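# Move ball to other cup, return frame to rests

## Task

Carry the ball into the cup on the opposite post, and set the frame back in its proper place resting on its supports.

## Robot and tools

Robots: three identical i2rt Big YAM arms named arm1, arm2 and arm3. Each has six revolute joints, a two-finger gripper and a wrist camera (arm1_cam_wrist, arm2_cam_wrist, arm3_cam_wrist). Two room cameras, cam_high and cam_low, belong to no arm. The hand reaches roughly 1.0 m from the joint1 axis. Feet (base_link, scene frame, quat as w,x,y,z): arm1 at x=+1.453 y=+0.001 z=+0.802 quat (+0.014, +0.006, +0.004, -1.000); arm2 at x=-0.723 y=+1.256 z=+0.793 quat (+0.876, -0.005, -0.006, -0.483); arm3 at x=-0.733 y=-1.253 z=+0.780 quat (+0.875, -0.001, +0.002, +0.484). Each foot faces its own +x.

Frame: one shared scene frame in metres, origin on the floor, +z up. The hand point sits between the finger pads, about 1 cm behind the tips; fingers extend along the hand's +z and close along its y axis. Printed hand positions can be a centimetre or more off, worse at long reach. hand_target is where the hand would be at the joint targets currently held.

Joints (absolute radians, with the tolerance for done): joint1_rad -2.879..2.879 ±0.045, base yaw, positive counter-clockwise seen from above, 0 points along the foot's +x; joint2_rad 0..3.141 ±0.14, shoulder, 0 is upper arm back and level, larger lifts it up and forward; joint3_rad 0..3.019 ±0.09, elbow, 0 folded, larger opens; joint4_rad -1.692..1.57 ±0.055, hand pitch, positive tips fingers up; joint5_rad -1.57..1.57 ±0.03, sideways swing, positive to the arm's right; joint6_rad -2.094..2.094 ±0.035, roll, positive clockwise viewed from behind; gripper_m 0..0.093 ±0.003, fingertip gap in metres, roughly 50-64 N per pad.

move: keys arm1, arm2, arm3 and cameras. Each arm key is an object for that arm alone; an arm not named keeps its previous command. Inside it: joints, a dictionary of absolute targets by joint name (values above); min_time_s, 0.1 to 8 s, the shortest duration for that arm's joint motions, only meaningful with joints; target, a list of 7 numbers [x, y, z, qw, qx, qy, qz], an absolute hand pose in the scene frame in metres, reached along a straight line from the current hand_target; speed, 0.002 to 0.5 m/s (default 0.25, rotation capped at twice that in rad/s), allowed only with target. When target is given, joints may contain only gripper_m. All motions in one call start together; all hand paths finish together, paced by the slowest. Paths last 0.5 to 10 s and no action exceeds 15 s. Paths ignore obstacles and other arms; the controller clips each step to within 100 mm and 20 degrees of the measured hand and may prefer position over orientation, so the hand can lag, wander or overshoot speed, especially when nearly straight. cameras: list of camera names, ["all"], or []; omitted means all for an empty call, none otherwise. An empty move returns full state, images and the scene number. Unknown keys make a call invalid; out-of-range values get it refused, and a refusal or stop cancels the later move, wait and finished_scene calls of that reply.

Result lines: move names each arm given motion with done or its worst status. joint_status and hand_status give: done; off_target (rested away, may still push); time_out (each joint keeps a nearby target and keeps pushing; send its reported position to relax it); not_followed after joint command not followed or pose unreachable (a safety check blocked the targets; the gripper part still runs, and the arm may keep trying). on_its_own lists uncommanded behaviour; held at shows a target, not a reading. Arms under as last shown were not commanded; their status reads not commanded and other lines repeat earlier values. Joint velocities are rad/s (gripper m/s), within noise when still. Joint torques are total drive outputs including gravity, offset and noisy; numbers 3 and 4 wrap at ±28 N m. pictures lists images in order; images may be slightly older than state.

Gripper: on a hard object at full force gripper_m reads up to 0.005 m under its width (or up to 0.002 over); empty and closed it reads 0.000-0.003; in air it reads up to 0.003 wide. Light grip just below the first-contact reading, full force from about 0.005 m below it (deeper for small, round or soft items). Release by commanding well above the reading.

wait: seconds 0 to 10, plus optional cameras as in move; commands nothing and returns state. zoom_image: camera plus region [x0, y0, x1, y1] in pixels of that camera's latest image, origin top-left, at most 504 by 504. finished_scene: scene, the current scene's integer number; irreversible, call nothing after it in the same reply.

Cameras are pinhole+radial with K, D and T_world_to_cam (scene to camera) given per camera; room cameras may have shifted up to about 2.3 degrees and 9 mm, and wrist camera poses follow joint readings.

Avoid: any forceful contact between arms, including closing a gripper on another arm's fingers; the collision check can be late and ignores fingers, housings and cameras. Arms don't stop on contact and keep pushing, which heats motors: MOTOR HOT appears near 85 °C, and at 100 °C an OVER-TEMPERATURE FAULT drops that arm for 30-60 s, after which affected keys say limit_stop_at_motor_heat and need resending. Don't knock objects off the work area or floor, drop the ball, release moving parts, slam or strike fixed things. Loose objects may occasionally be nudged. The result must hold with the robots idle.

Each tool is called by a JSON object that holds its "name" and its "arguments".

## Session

{"name": "move", "arguments": {}}

{"name": "zoom_image", "arguments": {"camera": "cam_high", "region": [380, 220, 540, 360]}}

{"name": "zoom_image", "arguments": {"camera": "cam_low", "region": [330, 190, 610, 470]}}

Scene clock: 0.00 s.
Joint torques (N m): no reading
Motor temperatures (°C): arm1=[29 28 29 24 25 24 24] | arm2=[25 30 28 26 23 21 27] | arm3=[27 27 26 27 23 25 25]
Heat: arm1: hottest joint1_rad 29 °C; arm2: hottest joint2_rad 30 °C; arm3: hottest joint1_rad 27 °C.
Joint velocities: within noise
arm1.joint_positions: joint1_rad=-0.430 joint2_rad=+0.631 joint3_rad=+1.402 joint4_rad=-1.276 joint5_rad=+0.008 joint6_rad=-0.169 gripper_m=+0.09396
arm1.joint_status: not commanded
arm1.hand: x=+1.2197 y=+0.0938 z=+1.3548 quat_wxyz=(+0.150, -0.857, +0.099, +0.482) (m; scene frame)
arm1.hand_target: x=+1.2220 y=+0.0927 z=+1.3684 quat_wxyz=(+0.154, -0.849, +0.098, +0.495) (m; scene frame)
arm1.hand_status: not commanded
arm2.joint_positions: joint1_rad=-0.159 joint2_rad=+0.563 joint3_rad=+1.339 joint4_rad=-1.223 joint5_rad=+0.179 joint6_rad=+0.060 gripper_m=+0.09396
arm2.joint_status: not commanded
arm2.hand: x=-0.6645 y=+1.0393 z=+1.3486 quat_wxyz=(-0.418, -0.522, -0.658, +0.347) (m; scene frame)
arm2.hand_target: x=-0.6659 y=+1.0426 z=+1.3594 quat_wxyz=(-0.427, -0.519, -0.652, +0.352) (m; scene frame)
arm2.hand_status: not commanded
arm3.joint_positions: joint1_rad=+0.085 joint2_rad=+0.628 joint3_rad=+1.434 joint4_rad=-1.415 joint5_rad=+0.195 joint6_rad=+0.111 gripper_m=+0.09396
arm3.joint_status: not commanded
arm3.hand: x=-0.6006 y=-1.0712 z=+1.3224 quat_wxyz=(-0.427, +0.378, -0.800, -0.190) (m; scene frame)
arm3.hand_target: x=-0.6017 y=-1.0734 z=+1.3346 quat_wxyz=(-0.437, +0.373, -0.794, -0.198) (m; scene frame)
arm3.hand_status: not commanded
pictures: arm1_cam_wrist, arm2_cam_wrist, arm3_cam_wrist, cam_high, cam_low
camera_calibration:
arm1_cam_wrist: T_world_to_cam=[[0.328122, 0.927523, 0.178992, -0.73172], [0.884814, -0.235417, -0.402099, -0.51117], [-0.330819, 0.290312, -0.89793, 1.71922], [0, 0, 0, 1]] pos_world=[1.26113, 0.059239, 1.46917]
arm2_cam_wrist: T_world_to_cam=[[-0.977649, -0.209434, 0.0184212, -0.45841], [-0.189655, 0.840709, -0.507188, -0.309064], [0.0907357, -0.499346, -0.861638, 1.86683], [0, 0, 0, 1]] pos_world=[-0.676167, 1.09602, 1.46022]
arm3_cam_wrist: T_world_to_cam=[[0.770384, -0.63719, 0.0223167, -0.249647], [-0.595868, -0.731994, -0.330341, -0.703067], [0.226826, 0.241192, -0.943598, 1.77024], [0, 0, 0, 1]] pos_world=[-0.628148, -1.10068, 1.44372]

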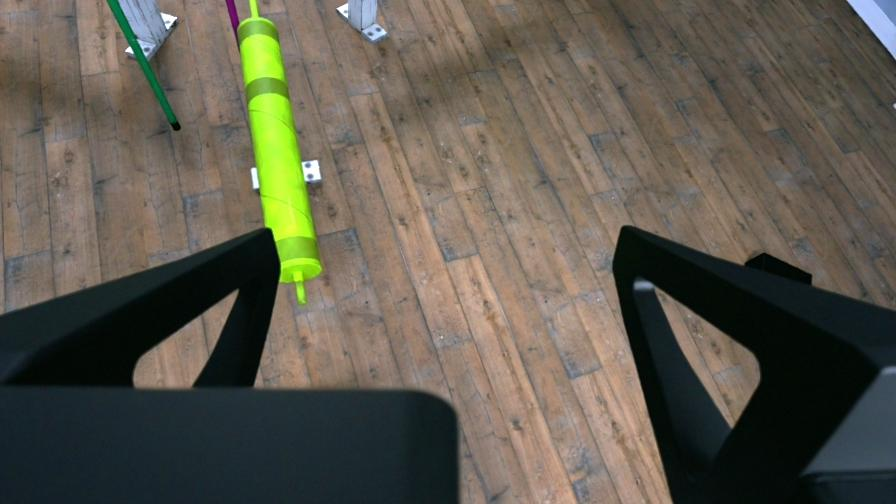

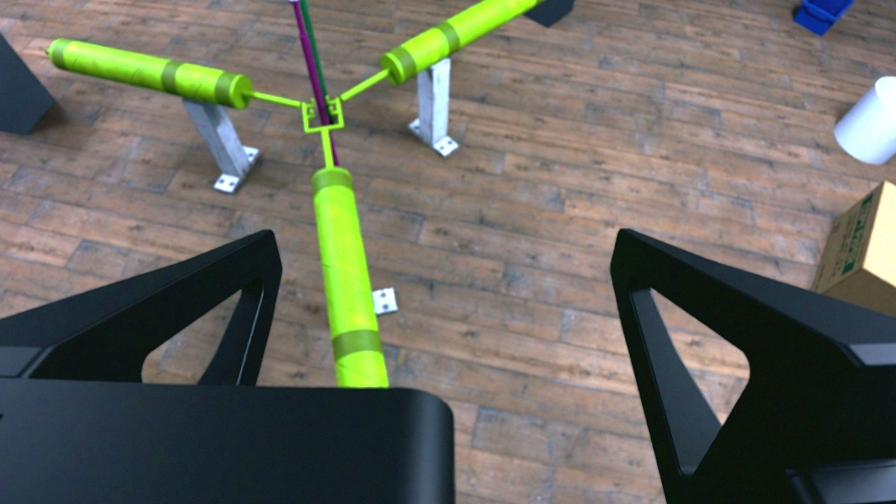

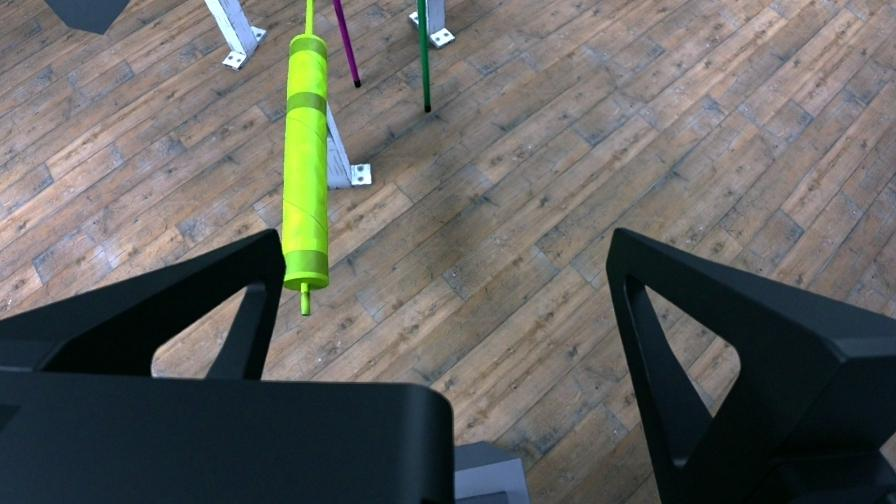

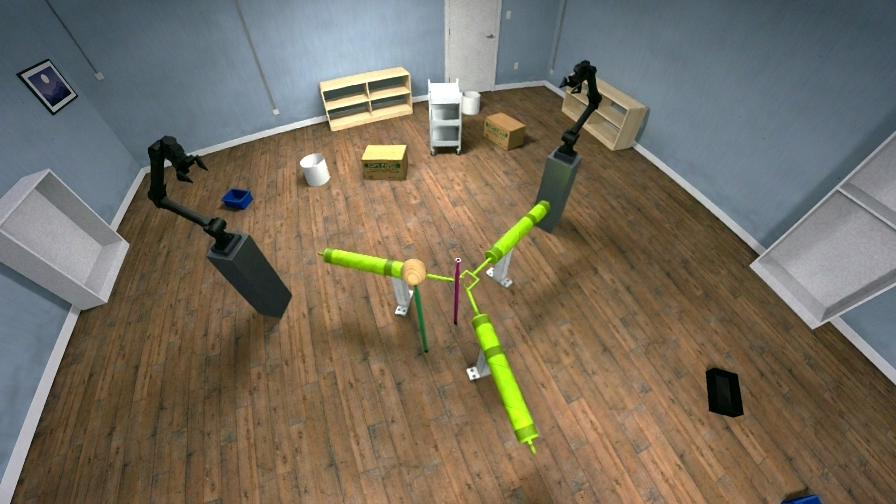

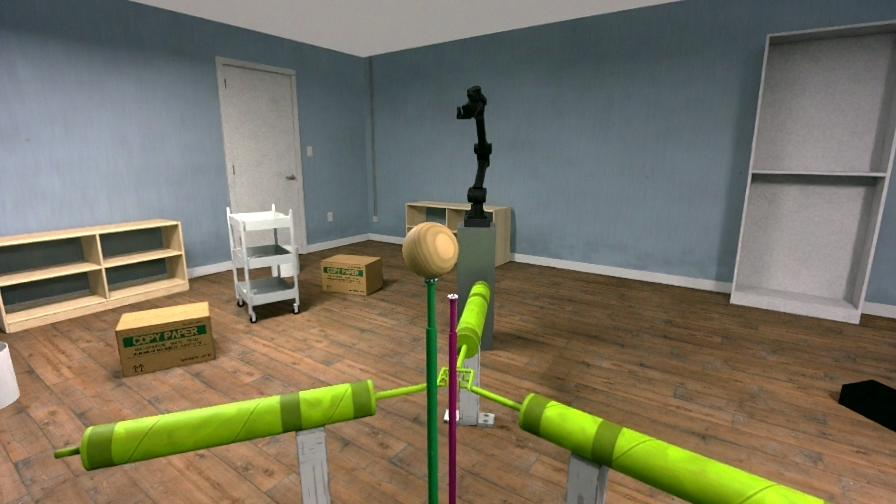

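Scaled by 3.150 from the camera's 896x504 image, which has a finer 1280x720 frame.

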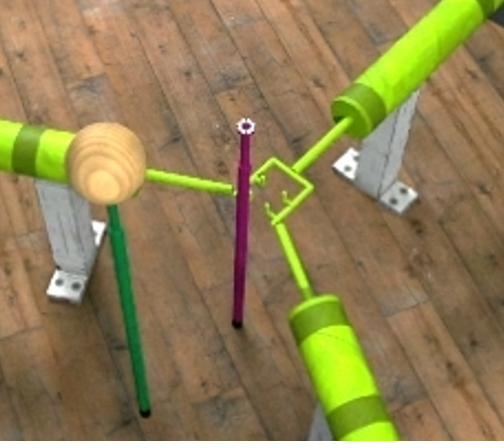

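Scaled by 1.800 from the camera's 896x504 image, which has a finer 1280x720 frame.

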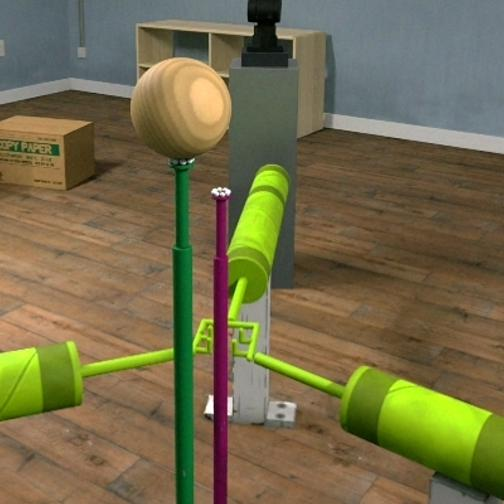

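{"name": "move", "arguments": {"arm1": {"target":[0.878,0.051,0.615,0.0084,-0.9533,0.0266,0.3006],"speed":0.35}, "arm2": {"target":[-0.593,1.012,0.64,0.0742,0.5235,0.8478,-0.0458],"speed":0.35}, "arm3": {"target":[-0.6985,-0.735,0.615,0.2281,-0.4565,0.8513,0.1223],"speed":0.35}, "cameras": ["arm1_cam_wrist","arm2_cam_wrist","arm3_cam_wrist"]}}

Scene clock: 44.47 s.
Joint torques (N m): arm1=[0.21 -16.79 5.05 1.78 -0.14 0.3] | arm2=[2.14 -7.82 2.03 0.66 -0.2 -0.17] | arm3=[0.5 -12.04 6.16 1.73 0.23 0.13]
Motor temperatures (°C): arm1=[29 27 35 24 25 24 24] | arm2=[25 30 36 26 23 21 27] | arm3=[27 27 35 27 23 25 24]
Heat: arm1: hottest joint3_rad 35 °C; arm2: hottest joint3_rad 36 °C; arm3: hottest joint3_rad 35 °C.
move: arm1 off_target; arm2 done; arm3 off_target
Joint velocities: within noise
arm1.joint_positions: joint1_rad=-0.133 joint2_rad=+2.250 joint3_rad=+0.979 joint4_rad=+0.287 joint5_rad=-0.026 joint6_rad=-0.037 gripper_m=+0.09396
arm1.joint_status: not commanded
arm1.hand: x=+0.8947 y=+0.0571 z=+0.6070 quat_wxyz=(+0.013, -0.958, +0.027, +0.284) (m; scene frame)
arm1.hand_target: x=+0.8785 y=+0.0508 z=+0.6154 quat_wxyz=(+0.008, -0.953, +0.026, +0.301) (m; scene frame)
arm1.hand_status: off_target (0.019 m and 2.0 deg from the pose sent, 0.816 m and 29.9 deg at the start)
arm2.joint_positions: joint1_rad=-0.078 joint2_rad=+1.868 joint3_rad=+0.382 joint4_rad=+0.068 joint5_rad=+0.006 joint6_rad=+0.045 gripper_m=+0.09396
arm2.joint_status: not commanded
arm2.hand: x=-0.5990 y=+1.0162 z=+0.6445 quat_wxyz=(-0.071, -0.534, -0.841, +0.045) (m; scene frame)
arm2.hand_target: x=-0.5931 y=+1.0121 z=+0.6403 quat_wxyz=(-0.074, -0.523, -0.848, +0.046) (m; scene frame)
arm2.hand_status: done (0.009 m and 1.5 deg from the pose sent, 0.713 m and 57.3 deg at the start; pose on its path clipped on 9 of 111 steps)
arm3.joint_positions: joint1_rad=+0.585 joint2_rad=+2.121 joint3_rad=+0.892 joint4_rad=+0.076 joint5_rad=+0.298 joint6_rad=+0.541 gripper_m=+0.09396
arm3.joint_status: not commanded
arm3.hand: x=-0.6949 y=-0.7492 z=+0.6162 quat_wxyz=(-0.224, +0.461, -0.852, -0.109) (m; scene frame)
arm3.hand_target: x=-0.6986 y=-0.7355 z=+0.6153 quat_wxyz=(-0.228, +0.457, -0.851, -0.122) (m; scene frame)
arm3.hand_status: off_target (0.015 m and 1.6 deg from the pose sent, 0.789 m and 26.4 deg at the start)
pictures: arm1_cam_wrist, arm2_cam_wrist, arm3_cam_wrist
camera_calibration:
arm1_cam_wrist: T_world_to_cam=[[0.065059, 0.997416, 0.0304727, -0.135572], [0.99619, -0.0666955, 0.0561823, -0.920406], [0.0580695, 0.0267015, -0.997955, 0.678727], [0, 0, 0, 1]] pos_world=[0.886306, 0.0557114, 0.733181]
arm2_cam_wrist: T_world_to_cam=[[-0.90683, -0.421482, 0.00347295, -0.118627], [-0.378785, 0.818525, 0.431901, -1.33052], [-0.184881, 0.390346, -0.901914, 0.199433], [0, 0, 0, 1]] pos_world=[-0.574684, 0.961218, 0.754937]
arm3_cam_wrist: T_world_to_cam=[[0.838151, -0.545047, 0.0206506, 0.161102], [-0.542767, -0.829708, 0.130342, -1.07705], [-0.0539083, -0.120454, -0.991254, 0.610863], [0, 0, 0, 1]] pos_world=[-0.686683, -0.732244, 0.742577]

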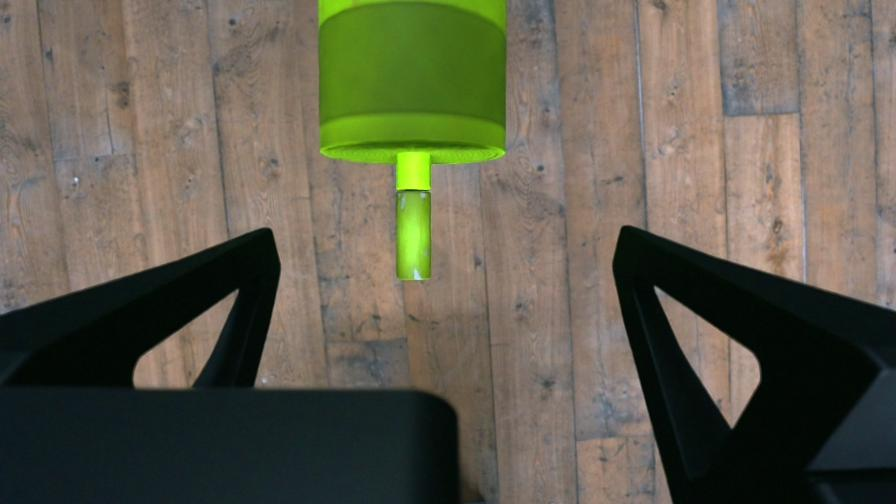

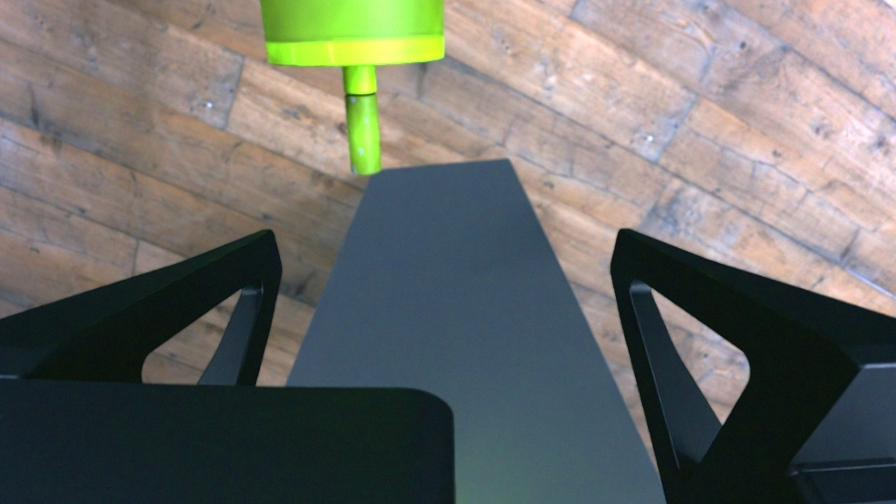

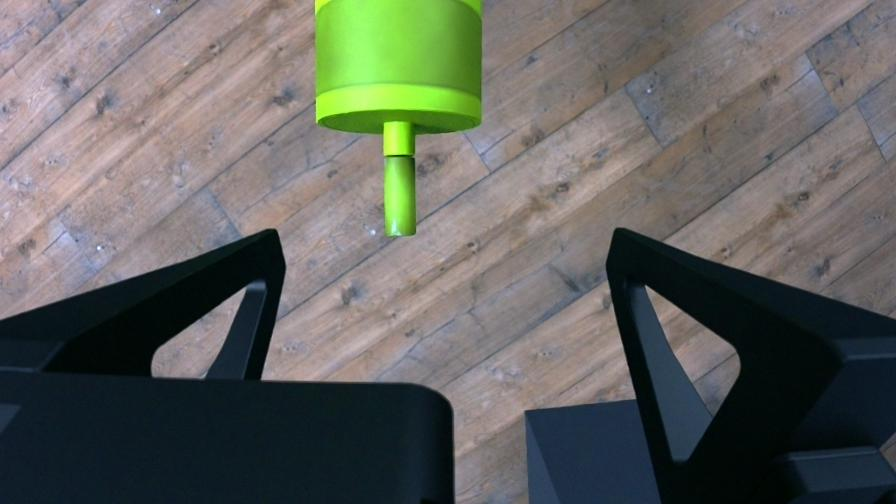

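{"name": "move", "arguments": {"arm1": {"target":[0.875,0.040,0.466,0.0084,-0.9533,0.0266,0.3006],"speed":0.13}, "arm2": {"target":[-0.549,1.035,0.452,0.0742,0.5235,0.8478,-0.0458],"speed":0.13}, "arm3": {"target":[-0.711,-0.710,0.451,0.2281,-0.4565,0.8513,0.1223],"speed":0.13}, "cameras": ["arm1_cam_wrist","arm2_cam_wrist","arm3_cam_wrist"]}}

Scene clock: 62.07 s.
Joint torques (N m): arm1=[0.21 -17.67 3.07 2.11 0.14 0.32] | arm2=[1.9 -11.16 -2.13 0.75 -0.01 0.15] | arm3=[0.79 -14.15 3.88 1.76 0.44 0.13]
Motor temperatures (°C): arm1=[29 28 34 24 25 24 24] | arm2=[25 30 33 26 23 21 26] | arm3=[27 27 32 27 23 25 24]
Heat: arm1: hottest joint3_rad 34 °C; arm2: hottest joint3_rad 33 °C; arm3: hottest joint3_rad 32 °C.
move: arm1 off_target; arm2 done; arm3 done
Joint velocities: within noise
arm1.joint_positions: joint1_rad=-0.108 joint2_rad=+2.643 joint3_rad=+1.192 joint4_rad=+0.472 joint5_rad=-0.018 joint6_rad=-0.017 gripper_m=+0.09396
arm1.joint_status: not commanded
arm1.hand: x=+0.8873 y=+0.0461 z=+0.4622 quat_wxyz=(+0.010, -0.958, +0.026, +0.286) (m; scene frame)
arm1.hand_target: x=+0.8754 y=+0.0400 z=+0.4662 quat_wxyz=(+0.008, -0.953, +0.027, +0.300) (m; scene frame)
arm1.hand_status: off_target (0.014 m and 1.7 deg from the pose sent, 0.143 m and 2.0 deg at the start)
arm2.joint_positions: joint1_rad=+0.125 joint2_rad=+2.620 joint3_rad=+0.664 joint4_rad=+0.542 joint5_rad=+0.033 joint6_rad=+0.215 gripper_m=+0.09396
arm2.joint_status: not commanded
arm2.hand: x=-0.5489 y=+1.0314 z=+0.4590 quat_wxyz=(-0.075, -0.521, -0.849, +0.046) (m; scene frame)
arm2.hand_target: x=-0.5491 y=+1.0350 z=+0.4523 quat_wxyz=(-0.074, -0.523, -0.848, +0.046) (m; scene frame)
arm2.hand_status: done (0.008 m and 0.3 deg from the pose sent, 0.200 m and 1.5 deg at the start)
arm3.joint_positions: joint1_rad=+0.605 joint2_rad=+2.580 joint3_rad=+1.165 joint4_rad=+0.264 joint5_rad=+0.304 joint6_rad=+0.563 gripper_m=+0.09396
arm3.joint_status: not commanded
arm3.hand: x=-0.7064 y=-0.7165 z=+0.4559 quat_wxyz=(-0.225, +0.459, -0.852, -0.114) (m; scene frame)
arm3.hand_target: x=-0.7111 y=-0.7101 z=+0.4513 quat_wxyz=(-0.228, +0.457, -0.851, -0.122) (m; scene frame)
arm3.hand_status: done (0.009 m and 1.1 deg from the pose sent, 0.171 m and 1.6 deg at the start)
pictures: arm1_cam_wrist, arm2_cam_wrist, arm3_cam_wrist
camera_calibration:
arm1_cam_wrist: T_world_to_cam=[[0.0608905, 0.997809, 0.0258811, -0.113908], [0.996715, -0.0621699, 0.0519003, -0.904357], [0.0533956, 0.0226358, -0.998317, 0.539502], [0, 0, 0, 1]] pos_world=[0.879515, 0.0452221, 0.588478]
arm2_cam_wrist: T_world_to_cam=[[-0.893464, -0.449122, 0.00333399, -0.0302291], [-0.405161, 0.80917, 0.425544, -1.24569], [-0.193819, 0.378858, -0.904931, 0.0438144], [0, 0, 0, 1]] pos_world=[-0.523223, 0.977801, 0.569848]
arm3_cam_wrist: T_world_to_cam=[[0.837761, -0.545889, 0.0127302, 0.194637], [-0.542947, -0.830316, 0.12563, -1.03365], [-0.05801, -0.11216, -0.991995, 0.458669], [0, 0, 0, 1]] pos_world=[-0.697672, -0.700566, 0.582378]

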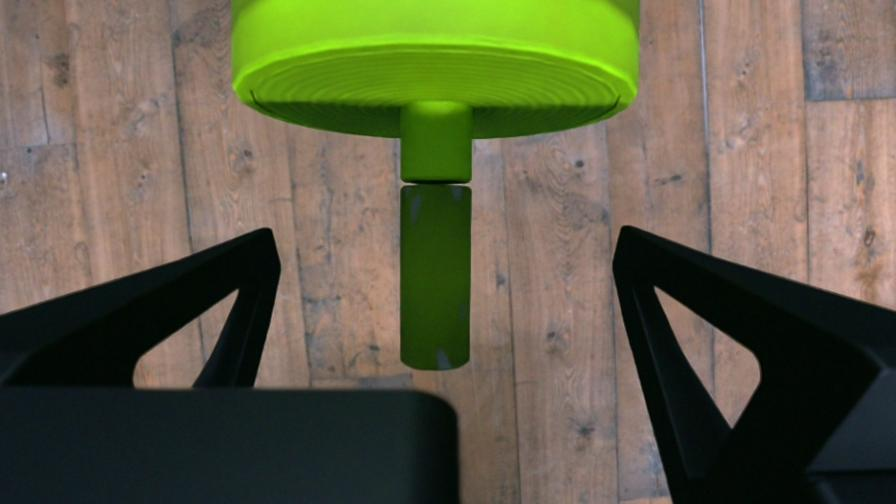

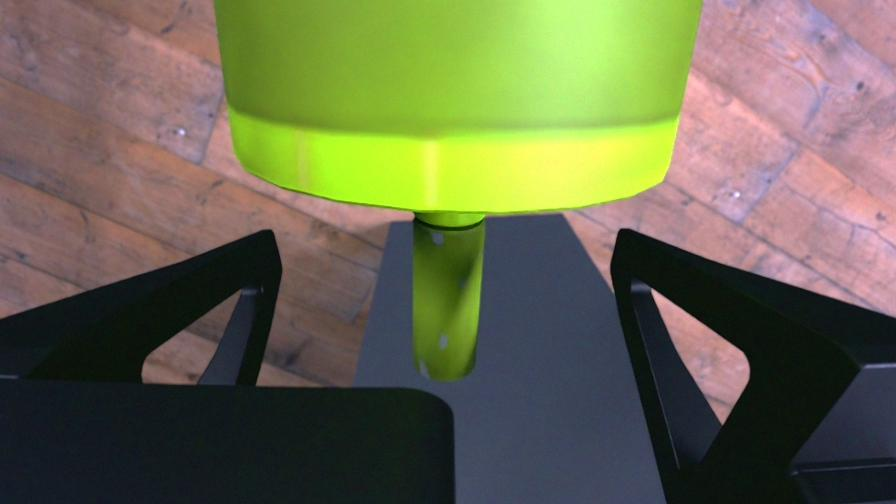

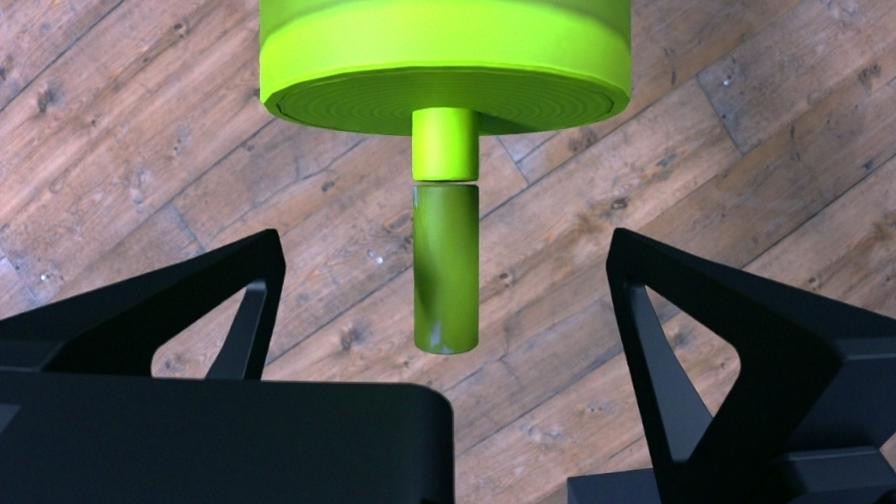

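{"name": "move", "arguments": {"arm1": {"joints":{"gripper_m":0.01}}, "arm2": {"joints":{"gripper_m":0.01}}, "arm3": {"joints":{"gripper_m":0.01}}, "cameras": ["arm3_cam_wrist"]}}

Scene clock: 66.87 s.
Joint torques (N m): arm1=[-0.03 -17.85 3.04 2.09 0.12 0.29] | arm2=[1.9 -11.22 -2.11 0.73 -0.16 0.11] | arm3=[0.79 -14.15 3.88 1.76 0.28 0.13]
Motor temperatures (°C): arm1=[29 29 33 24 25 24 24] | arm2=[25 31 33 26 23 21 26] | arm3=[27 28 32 27 23 25 24]
Heat: arm1: hottest joint3_rad 33 °C; arm2: hottest joint3_rad 33 °C; arm3: hottest joint3_rad 32 °C.
move: arm1 off_target; arm2 off_target; arm3 done
Joint velocities: within noise
arm1.joint_positions: joint1_rad=-0.104 joint2_rad=+2.643 joint3_rad=+1.192 joint4_rad=+0.472 joint5_rad=-0.017 joint6_rad=-0.014 gripper_m=+0.01640
arm1.joint_status: gripper_m off_target (ended at +0.01643, target +0.01000)
arm1.hand: x=+0.8871 y=+0.0442 z=+0.4622 quat_wxyz=(+0.009, -0.958, +0.025, +0.286) (m; scene frame)
arm1.hand_target: x=+0.8754 y=+0.0399 z=+0.4662 quat_wxyz=(+0.008, -0.953, +0.027, +0.301) (m; scene frame)
arm1.hand_status: not commanded
arm2.joint_positions: joint1_rad=+0.125 joint2_rad=+2.620 joint3_rad=+0.664 joint4_rad=+0.542 joint5_rad=+0.037 joint6_rad=+0.218 gripper_m=+0.01546
arm2.joint_status: gripper_m off_target (ended at +0.01549, target +0.01000)
arm2.hand: x=-0.5496 y=+1.0311 z=+0.4590 quat_wxyz=(-0.074, -0.522, -0.848, +0.048) (m; scene frame)
arm2.hand_target: x=-0.5492 y=+1.0351 z=+0.4522 quat_wxyz=(-0.074, -0.523, -0.848, +0.046) (m; scene frame)
arm2.hand_status: not commanded
arm3.joint_positions: joint1_rad=+0.605 joint2_rad=+2.580 joint3_rad=+1.165 joint4_rad=+0.264 joint5_rad=+0.307 joint6_rad=+0.563 gripper_m=+0.01013
arm3.joint_status: all done
arm3.hand: x=-0.7057 y=-0.7166 z=+0.4560 quat_wxyz=(-0.226, +0.459, -0.852, -0.113) (m; scene frame)
arm3.hand_target: x=-0.7111 y=-0.7101 z=+0.4513 quat_wxyz=(-0.228, +0.457, -0.851, -0.122) (m; scene frame)
arm3.hand_status: not commanded
pictures: arm3_cam_wrist
camera_calibration:
arm3_cam_wrist: T_world_to_cam=[[0.836658, -0.54751, 0.015347, 0.190906], [-0.544965, -0.829304, 0.123564, -1.0331], [-0.0549253, -0.111744, -0.992218, 0.461445], [0, 0, 0, 1]] pos_world=[-0.697381, -0.700667, 0.582578]

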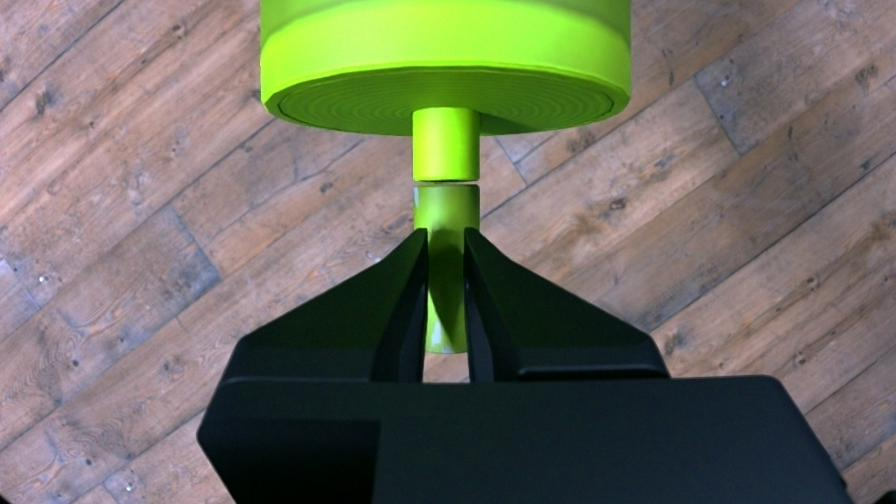

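{"name": "move", "arguments": {"arm1": {"joints":{"gripper_m":0.07}}, "arm2": {"joints":{"gripper_m":0.07}}, "arm3": {"joints":{"gripper_m":0.07}}}}

{"name": "move", "arguments": {"arm1": {"target":[0.875,0.041,0.452,0.0084,-0.9533,0.0266,0.3006],"speed":0.1}, "arm2": {"target":[-0.549,1.036,0.437,0.0742,0.5235,0.8478,-0.0458],"speed":0.1}, "arm3": {"target":[-0.711,-0.710,0.428,0.2281,-0.4565,0.8513,0.1223],"speed":0.1}, "cameras": ["arm1_cam_wrist","arm2_cam_wrist","arm3_cam_wrist"]}}

Scene clock: 79.60 s.
Joint torques (N m): arm1=[-0.09 -17.85 3.07 2.1 0.12 0.29] | arm2=[1.9 -11.22 -2.14 0.75 -0.14 0.1] | arm3=[0.79 -14.15 3.89 1.77 0.28 0.12]
Motor temperatures (°C): arm1=[29 30 32 24 25 24 25] | arm2=[25 31 31 26 23 21 27] | arm3=[27 29 31 27 23 25 24]
Heat: arm1: hottest joint3_rad 32 °C; arm2: hottest joint2_rad 31 °C; arm3: hottest joint3_rad 31 °C.
move: arm1 done; arm2 done; arm3 done
Joint velocities: within noise
arm1.joint_positions: joint1_rad=-0.104 joint2_rad=+2.643 joint3_rad=+1.192 joint4_rad=+0.472 joint5_rad=-0.017 joint6_rad=-0.014 gripper_m=+0.06982
arm1.joint_status: all done
arm1.hand: x=+0.8871 y=+0.0442 z=+0.4622 quat_wxyz=(+0.009, -0.958, +0.025, +0.286) (m; scene frame)
arm1.hand_target: x=+0.8754 y=+0.0399 z=+0.4662 quat_wxyz=(+0.008, -0.953, +0.026, +0.301) (m; scene frame)
arm1.hand_status: not commanded
arm2.joint_positions: joint1_rad=+0.125 joint2_rad=+2.620 joint3_rad=+0.664 joint4_rad=+0.542 joint5_rad=+0.036 joint6_rad=+0.218 gripper_m=+0.06985
arm2.joint_status: all done
arm2.hand: x=-0.5495 y=+1.0312 z=+0.4590 quat_wxyz=(-0.074, -0.522, -0.848, +0.047) (m; scene frame)
arm2.hand_target: x=-0.5492 y=+1.0351 z=+0.4522 quat_wxyz=(-0.074, -0.523, -0.848, +0.046) (m; scene frame)
arm2.hand_status: not commanded
arm3.joint_positions: joint1_rad=+0.605 joint2_rad=+2.580 joint3_rad=+1.165 joint4_rad=+0.264 joint5_rad=+0.307 joint6_rad=+0.563 gripper_m=+0.06981
arm3.joint_status: all done
arm3.hand: x=-0.7057 y=-0.7166 z=+0.4560 quat_wxyz=(-0.226, +0.458, -0.852, -0.113) (m; scene frame)
arm3.hand_target: x=-0.7110 y=-0.7101 z=+0.4513 quat_wxyz=(-0.228, +0.457, -0.851, -0.122) (m; scene frame)
arm3.hand_status: not commanded
pictures: none

Scene clock: 80.87 s.
Joint torques (N m): arm1=[-0.21 -17.85 3.18 2.15 0.09 0.28] | arm2=[2.08 -11.22 -2.21 0.77 -0.12 0.12] | arm3=[0.79 -14.27 3.64 1.78 0.28 0.12]
Motor temperatures (°C): arm1=[29 30 32 24 25 24 25] | arm2=[25 31 31 26 23 21 27] | arm3=[27 29 31 27 23 25 24]
Heat: arm1: hottest joint3_rad 32 °C; arm2: hottest joint2_rad 31 °C; arm3: hottest joint3_rad 31 °C.
move: arm1 off_target; arm2 done; arm3 done
Joint velocities: within noise
arm1.joint_positions: joint1_rad=-0.104 joint2_rad=+2.677 joint3_rad=+1.217 joint4_rad=+0.482 joint5_rad=-0.017 joint6_rad=-0.014 gripper_m=+0.06991
arm1.joint_status: not commanded
arm1.hand: x=+0.8869 y=+0.0443 z=+0.4494 quat_wxyz=(+0.009, -0.958, +0.025, +0.286) (m; scene frame)
arm1.hand_target: x=+0.8752 y=+0.0409 z=+0.4523 quat_wxyz=(+0.008, -0.953, +0.026, +0.301) (m; scene frame)
arm1.hand_status: off_target (0.013 m and 1.7 deg from the pose sent, 0.016 m and 1.7 deg at the start)
arm2.joint_positions: joint1_rad=+0.126 joint2_rad=+2.666 joint3_rad=+0.694 joint4_rad=+0.560 joint5_rad=+0.036 joint6_rad=+0.219 gripper_m=+0.06993
arm2.joint_status: not commanded
arm2.hand: x=-0.5489 y=+1.0309 z=+0.4447 quat_wxyz=(-0.075, -0.522, -0.848, +0.048) (m; scene frame)
arm2.hand_target: x=-0.5491 y=+1.0360 z=+0.4373 quat_wxyz=(-0.074, -0.523, -0.848, +0.046) (m; scene frame)
arm2.hand_status: done (0.009 m and 0.3 deg from the pose sent, 0.022 m and 0.3 deg at the start)
arm3.joint_positions: joint1_rad=+0.605 joint2_rad=+2.640 joint3_rad=+1.207 joint4_rad=+0.283 joint5_rad=+0.307 joint6_rad=+0.563 gripper_m=+0.06991
arm3.joint_status: not commanded
arm3.hand: x=-0.7058 y=-0.7158 z=+0.4332 quat_wxyz=(-0.226, +0.458, -0.852, -0.113) (m; scene frame)
arm3.hand_target: x=-0.7110 y=-0.7102 z=+0.4281 quat_wxyz=(-0.228, +0.457, -0.851, -0.122) (m; scene frame)
arm3.hand_status: done (0.009 m and 1.1 deg from the pose sent, 0.029 m and 1.1 deg at the start)
pictures: arm1_cam_wrist, arm2_cam_wrist, arm3_cam_wrist
camera_calibration:
arm1_cam_wrist: T_world_to_cam=[[0.0596383, 0.997909, 0.0249244, -0.110303], [0.996792, -0.0608694, 0.0519642, -0.90345], [0.0533726, 0.0217454, -0.998338, 0.526758], [0, 0, 0, 1]] pos_world=[0.879016, 0.0436249, 0.575579]
arm2_cam_wrist: T_world_to_cam=[[-0.894902, -0.446225, 0.00571661, -0.0352755], [-0.402067, 0.811769, 0.423525, -1.23929], [-0.193628, 0.376715, -0.905866, 0.0336491], [0, 0, 0, 1]] pos_world=[-0.52333, 0.9776, 0.555554]
arm3_cam_wrist: T_world_to_cam=[[0.836496, -0.547764, 0.015158, 0.191538], [-0.545193, -0.829151, 0.123585, -1.02982], [-0.055127, -0.111642, -0.992218, 0.438826], [0, 0, 0, 1]] pos_world=[-0.69748, -0.699967, 0.559778]

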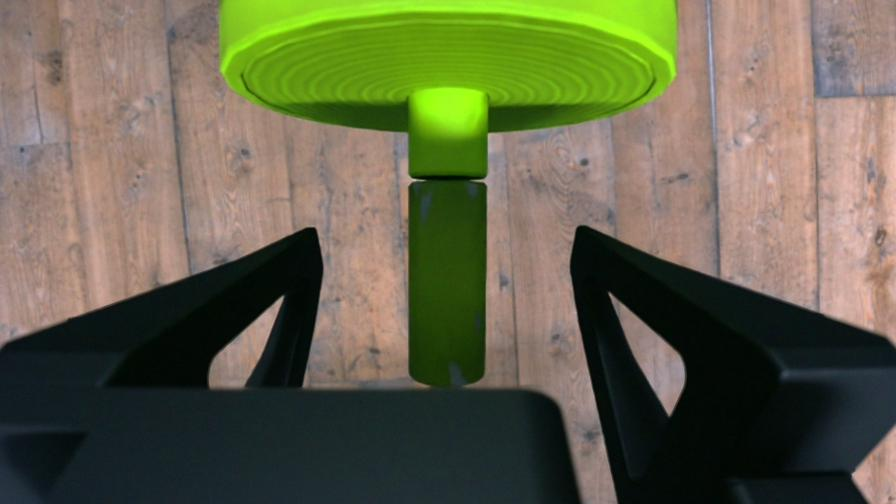

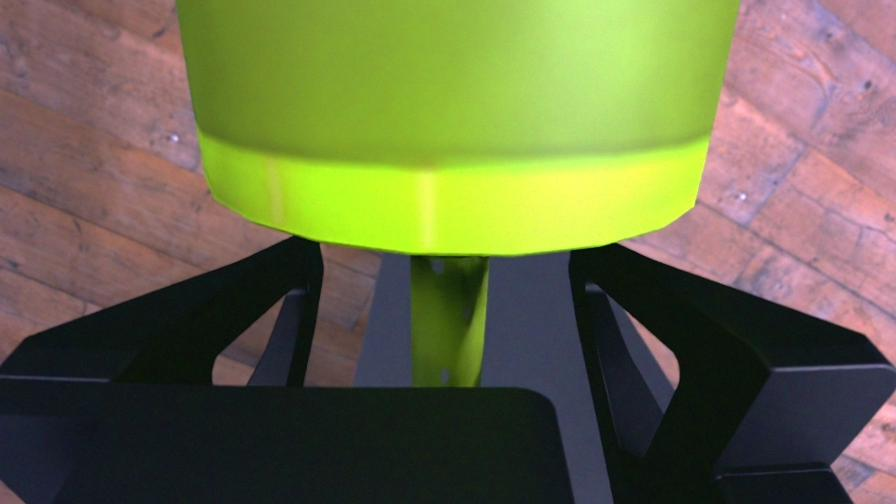

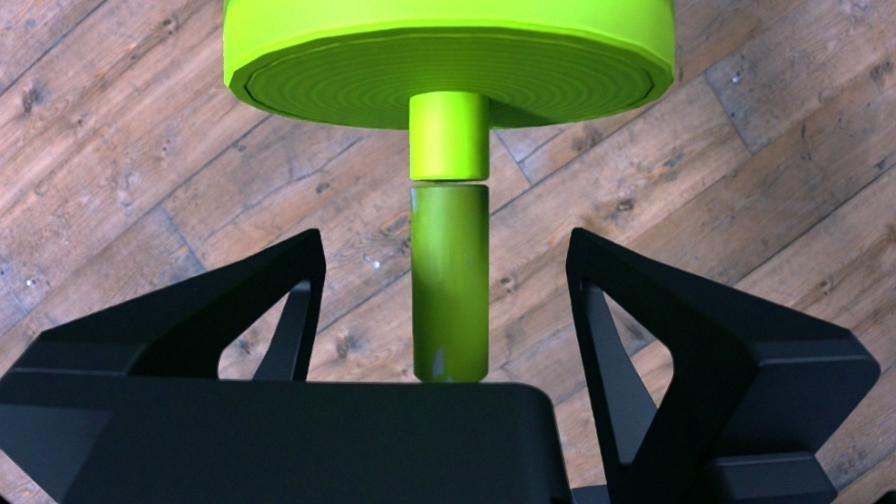

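{"name": "move", "arguments": {"arm1": {"joints":{"gripper_m":0.01}}, "arm2": {"joints":{"gripper_m":0.01}}, "arm3": {"joints":{"gripper_m":0.01}}}}

Scene clock: 85.83 s.
Joint torques (N m): arm1=[-0.21 -17.79 3.11 2.14 0.09 0.23] | arm2=[2.08 -11.11 -2.24 0.73 -0.11 0.02] | arm3=[0.73 -14.27 3.63 1.77 0.21 0.13]
Motor temperatures (°C): arm1=[29 31 32 24 25 24 24] | arm2=[25 32 31 26 23 21 27] | arm3=[27 29 31 27 23 25 24]
Heat: arm1: hottest joint3_rad 32 °C; arm2: hottest joint2_rad 32 °C; arm3: hottest joint3_rad 31 °C.
move: arm1 off_target; arm2 off_target; arm3 off_target
Joint velocities: within noise
arm1.joint_positions: joint1_rad=-0.104 joint2_rad=+2.677 joint3_rad=+1.217 joint4_rad=+0.482 joint5_rad=-0.017 joint6_rad=-0.010 gripper_m=+0.01904
arm1.joint_status: gripper_m off_target (ended at +0.01908, target +0.01000)
arm1.hand: x=+0.8868 y=+0.0443 z=+0.4494 quat_wxyz=(+0.009, -0.958, +0.028, +0.287) (m; scene frame)
arm1.hand_target: x=+0.8752 y=+0.0409 z=+0.4524 quat_wxyz=(+0.008, -0.953, +0.027, +0.301) (m; scene frame)
arm1.hand_status: not commanded
arm2.joint_positions: joint1_rad=+0.126 joint2_rad=+2.666 joint3_rad=+0.694 joint4_rad=+0.560 joint5_rad=+0.036 joint6_rad=+0.228 gripper_m=+0.01833
arm2.joint_status: gripper_m off_target (ended at +0.01836, target +0.01000)
arm2.hand: x=-0.5489 y=+1.0309 z=+0.4447 quat_wxyz=(-0.076, -0.526, -0.846, +0.047) (m; scene frame)
arm2.hand_target: x=-0.5491 y=+1.0360 z=+0.4373 quat_wxyz=(-0.074, -0.523, -0.848, +0.046) (m; scene frame)
arm2.hand_status: not commanded
arm3.joint_positions: joint1_rad=+0.605 joint2_rad=+2.640 joint3_rad=+1.207 joint4_rad=+0.283 joint5_rad=+0.309 joint6_rad=+0.562 gripper_m=+0.01828
arm3.joint_status: gripper_m off_target (ended at +0.01831, target +0.01000)
arm3.hand: x=-0.7056 y=-0.7157 z=+0.4333 quat_wxyz=(-0.227, +0.459, -0.852, -0.112) (m; scene frame)
arm3.hand_target: x=-0.7110 y=-0.7102 z=+0.4282 quat_wxyz=(-0.228, +0.457, -0.851, -0.122) (m; scene frame)
arm3.hand_status: not commanded
pictures: none

{"name": "move", "arguments": {"arm1": {"target":[0.8755,0.041,0.819,0.0084,-0.9533,0.0266,0.3006],"speed":0.12}, "arm2": {"target":[-0.549,1.036,0.801,0.0742,0.5235,0.8478,-0.0458],"speed":0.12}, "arm3": {"target":[-0.711,-0.711,0.801,0.2281,-0.4565,0.8513,0.1223],"speed":0.12}, "cameras": ["cam_high","cam_low"]}}

{"name": "zoom_image", "arguments": {"camera": "cam_high", "region": [380, 200, 540, 340]}}

{"name": "zoom_image", "arguments": {"camera": "cam_low", "region": [380, 200, 540, 360]}}

Scene clock: 102.17 s.
Joint torques (N m): arm1=[-1.32 -17.49 8.8 0.51 -0.1 0.12] | arm2=[1.61 -8.29 6.67 -1.11 -0.51 -0.06] | arm3=[0.85 -15.27 8.9 -0.24 0.35 0.14]
Motor temperatures (°C): arm1=[29 34 31 24 25 24 25] | arm2=[25 32 30 26 23 21 28] | arm3=[27 30 30 27 23 25 25]
Heat: arm1: hottest joint2_rad 34 °C; arm2: hottest joint2_rad 32 °C; arm3: hottest joint2_rad 30 °C.
move: arm1 off_target; arm2 done; arm3 off_target
Joint velocities: within noise
arm1.joint_positions: joint1_rad=-0.098 joint2_rad=+1.790 joint3_rad=+0.957 joint4_rad=-0.159 joint5_rad=-0.016 joint6_rad=-0.004 gripper_m=+0.01904
arm1.joint_status: not commanded
arm1.hand: x=+0.8908 y=+0.0377 z=+0.7906 quat_wxyz=(+0.007, -0.960, +0.028, +0.280) (m; scene frame)
arm1.hand_target: x=+0.8761 y=+0.0410 z=+0.8190 quat_wxyz=(+0.009, -0.953, +0.027, +0.301) (m; scene frame)
arm1.hand_status: off_target (0.032 m and 2.5 deg from the pose sent, 0.370 m and 1.7 deg at the start)
arm2.joint_positions: joint1_rad=+0.124 joint2_rad=+1.268 joint3_rad=+0.476 joint4_rad=-0.613 joint5_rad=+0.046 joint6_rad=+0.229 gripper_m=+0.01833
arm2.joint_status: not commanded
arm2.hand: x=-0.5504 y=+1.0321 z=+0.7934 quat_wxyz=(-0.077, -0.527, -0.845, +0.053) (m; scene frame)
arm2.hand_target: x=-0.5491 y=+1.0358 z=+0.8006 quat_wxyz=(-0.074, -0.523, -0.848, +0.046) (m; scene frame)
arm2.hand_status: done (0.009 m and 1.1 deg from the pose sent, 0.356 m and 0.5 deg at the start)
arm3.joint_positions: joint1_rad=+0.607 joint2_rad=+1.774 joint3_rad=+0.999 joint4_rad=-0.377 joint5_rad=+0.307 joint6_rad=+0.564 gripper_m=+0.01828
arm3.joint_status: not commanded
arm3.hand: x=-0.7057 y=-0.7160 z=+0.7789 quat_wxyz=(-0.225, +0.459, -0.852, -0.113) (m; scene frame)
arm3.hand_target: x=-0.7109 y=-0.7111 z=+0.8005 quat_wxyz=(-0.228, +0.457, -0.851, -0.123) (m; scene frame)
arm3.hand_status: off_target (0.023 m and 1.2 deg from the pose sent, 0.368 m and 1.2 deg at the start)
pictures: cam_high, cam_low

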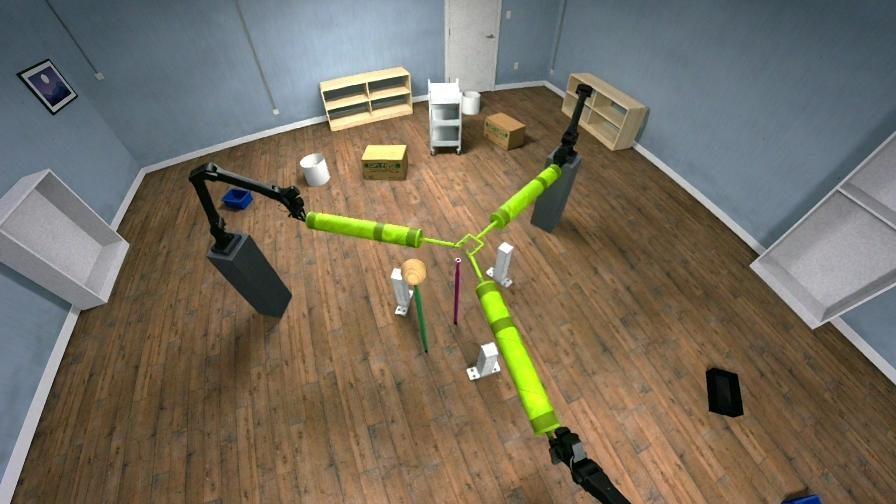

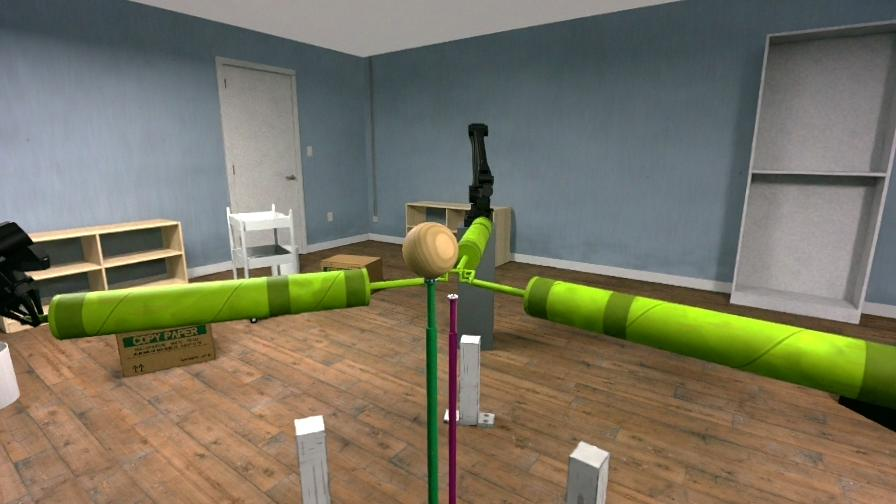

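Scaled by 3.150 from the camera's 896x504 image, which has a finer 1280x720 frame.

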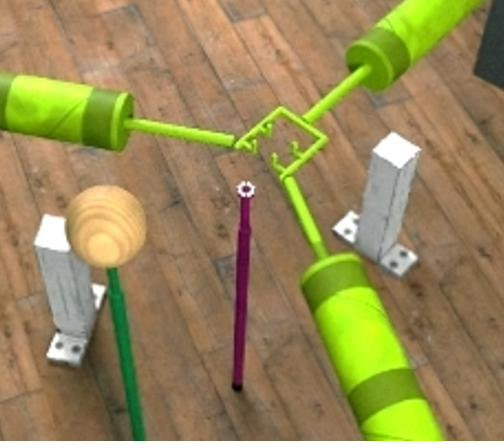

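Scaled by 3.150 from the camera's 896x504 image, which has a finer 1280x720 frame.

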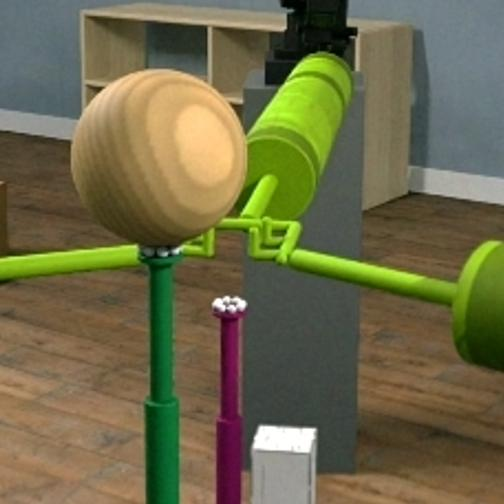

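{"name": "move", "arguments": {"arm1": {"target":[1.041,-0.297,0.837,0.0084,-0.9533,0.0266,0.3006],"speed":0.14}, "arm2": {"target":[-0.381,0.693,0.82,0.0742,0.5235,0.8478,-0.0458],"speed":0.14}, "arm3": {"target":[-0.537,-1.055,0.82,0.2281,-0.4565,0.8513,0.1223],"speed":0.14}, "cameras": ["cam_high","cam_low"]}}

{"name": "zoom_image", "arguments": {"camera": "cam_high", "region": [350, 230, 480, 340]}}

{"name": "zoom_image", "arguments": {"camera": "cam_low", "region": [370, 210, 490, 330]}}

Scene clock: 131.80 s.
Joint torques (N m): arm1=[5.01 -13.22 11.14 0.85 -0.38 0.75] | arm2=[2.73 -18.96 14.19 0.77 -0.65 0.01] | arm3=[-5.48 -3.84 7.32 -1.26 2.07 -0.78]
Motor temperatures (°C): arm1=[29 35 35 24 25 24 26] | arm2=[25 32 34 26 23 21 29] | arm3=[27 30 31 27 23 25 26]
Heat: arm1: hottest joint2_rad 35 °C; arm2: hottest joint3_rad 34 °C; arm3: hottest joint3_rad 31 °C.
move: arm1 off_target; arm2 off_target; arm3 off_target
Joint velocities: within noise
arm1.joint_positions: joint1_rad=+0.676 joint2_rad=+1.637 joint3_rad=+0.838 joint4_rad=-0.384 joint5_rad=+0.450 joint6_rad=+0.667 gripper_m=+0.01904
arm1.joint_status: not commanded
arm1.hand: x=+1.0464 y=-0.2446 z=+0.8112 quat_wxyz=(+0.055, -0.959, +0.023, +0.279) (m; scene frame)
arm1.hand_target: x=+1.0439 y=-0.2949 z=+0.8382 quat_wxyz=(+0.006, -0.954, +0.025, +0.299) (m; scene frame)
arm1.hand_status: off_target (0.059 m and 6.0 deg from the pose sent, 0.370 m and 2.5 deg at the start)
arm2.joint_positions: joint1_rad=-0.029 joint2_rad=+2.060 joint3_rad=+1.556 joint4_rad=-0.994 joint5_rad=+0.026 joint6_rad=+0.082 gripper_m=+0.01833
arm2.joint_status: not commanded
arm2.hand: x=-0.4164 y=+0.7267 z=+0.8037 quat_wxyz=(-0.033, -0.531, -0.846, +0.033) (m; scene frame)
arm2.hand_target: x=-0.3829 y=+0.6970 z=+0.8222 quat_wxyz=(-0.075, -0.523, -0.848, +0.046) (m; scene frame)
arm2.hand_status: off_target (0.051 m and 5.1 deg from the pose sent, 0.380 m and 1.1 deg at the start)
arm3.joint_positions: joint1_rad=-0.221 joint2_rad=+0.935 joint3_rad=+0.328 joint4_rad=-0.380 joint5_rad=-0.182 joint6_rad=-0.152 gripper_m=+0.01828
arm3.joint_status: not commanded
arm3.hand: x=-0.5439 y=-1.0176 z=+0.8313 quat_wxyz=(-0.243, +0.457, -0.838, -0.172) (m; scene frame)
arm3.hand_target: x=-0.5387 y=-1.0507 z=+0.8184 quat_wxyz=(-0.227, +0.456, -0.851, -0.124) (m; scene frame)
arm3.hand_status: off_target (0.040 m and 6.1 deg from the pose sent, 0.381 m and 1.2 deg at the start)
pictures: cam_high, cam_low

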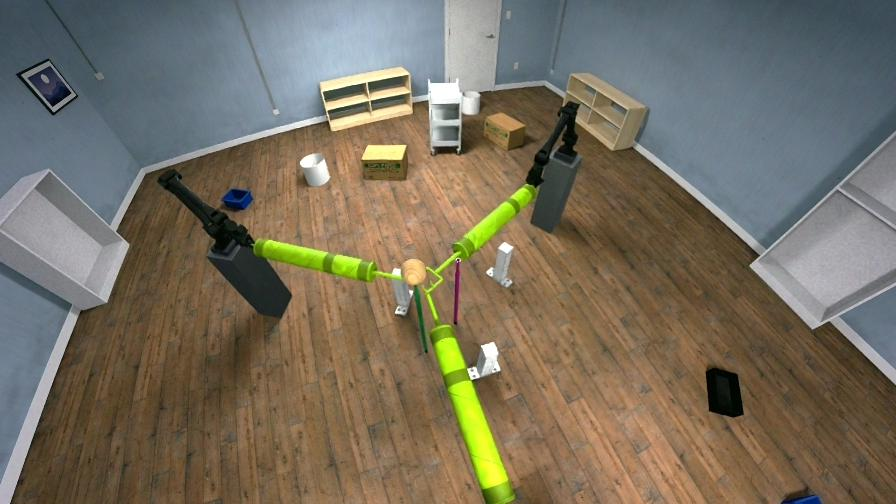

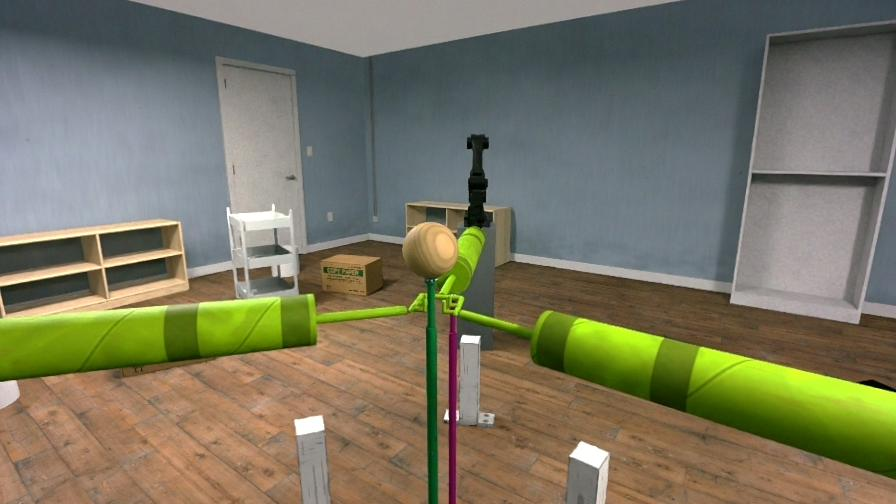

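Scaled by 3.877 from the camera's 896x504 image, which has a finer 1280x720 frame.

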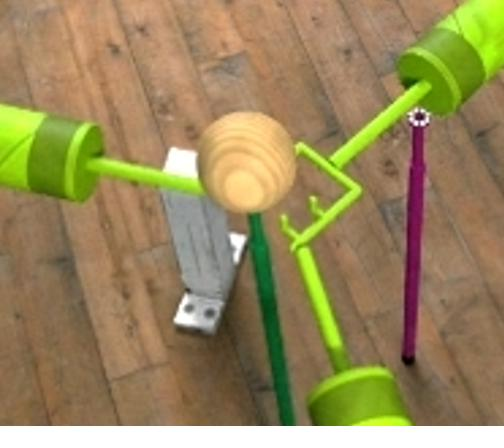

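Scaled by 4.200 from the camera's 896x504 image, which has a finer 1280x720 frame.

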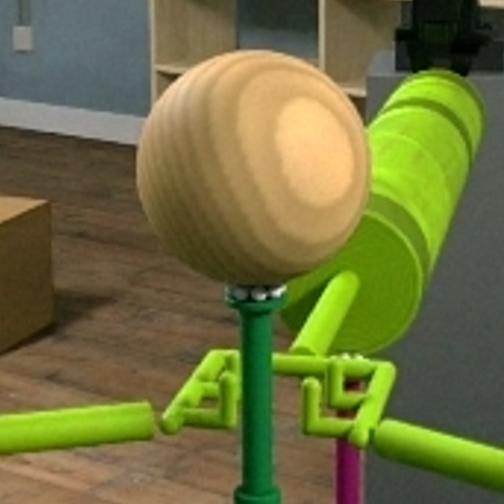

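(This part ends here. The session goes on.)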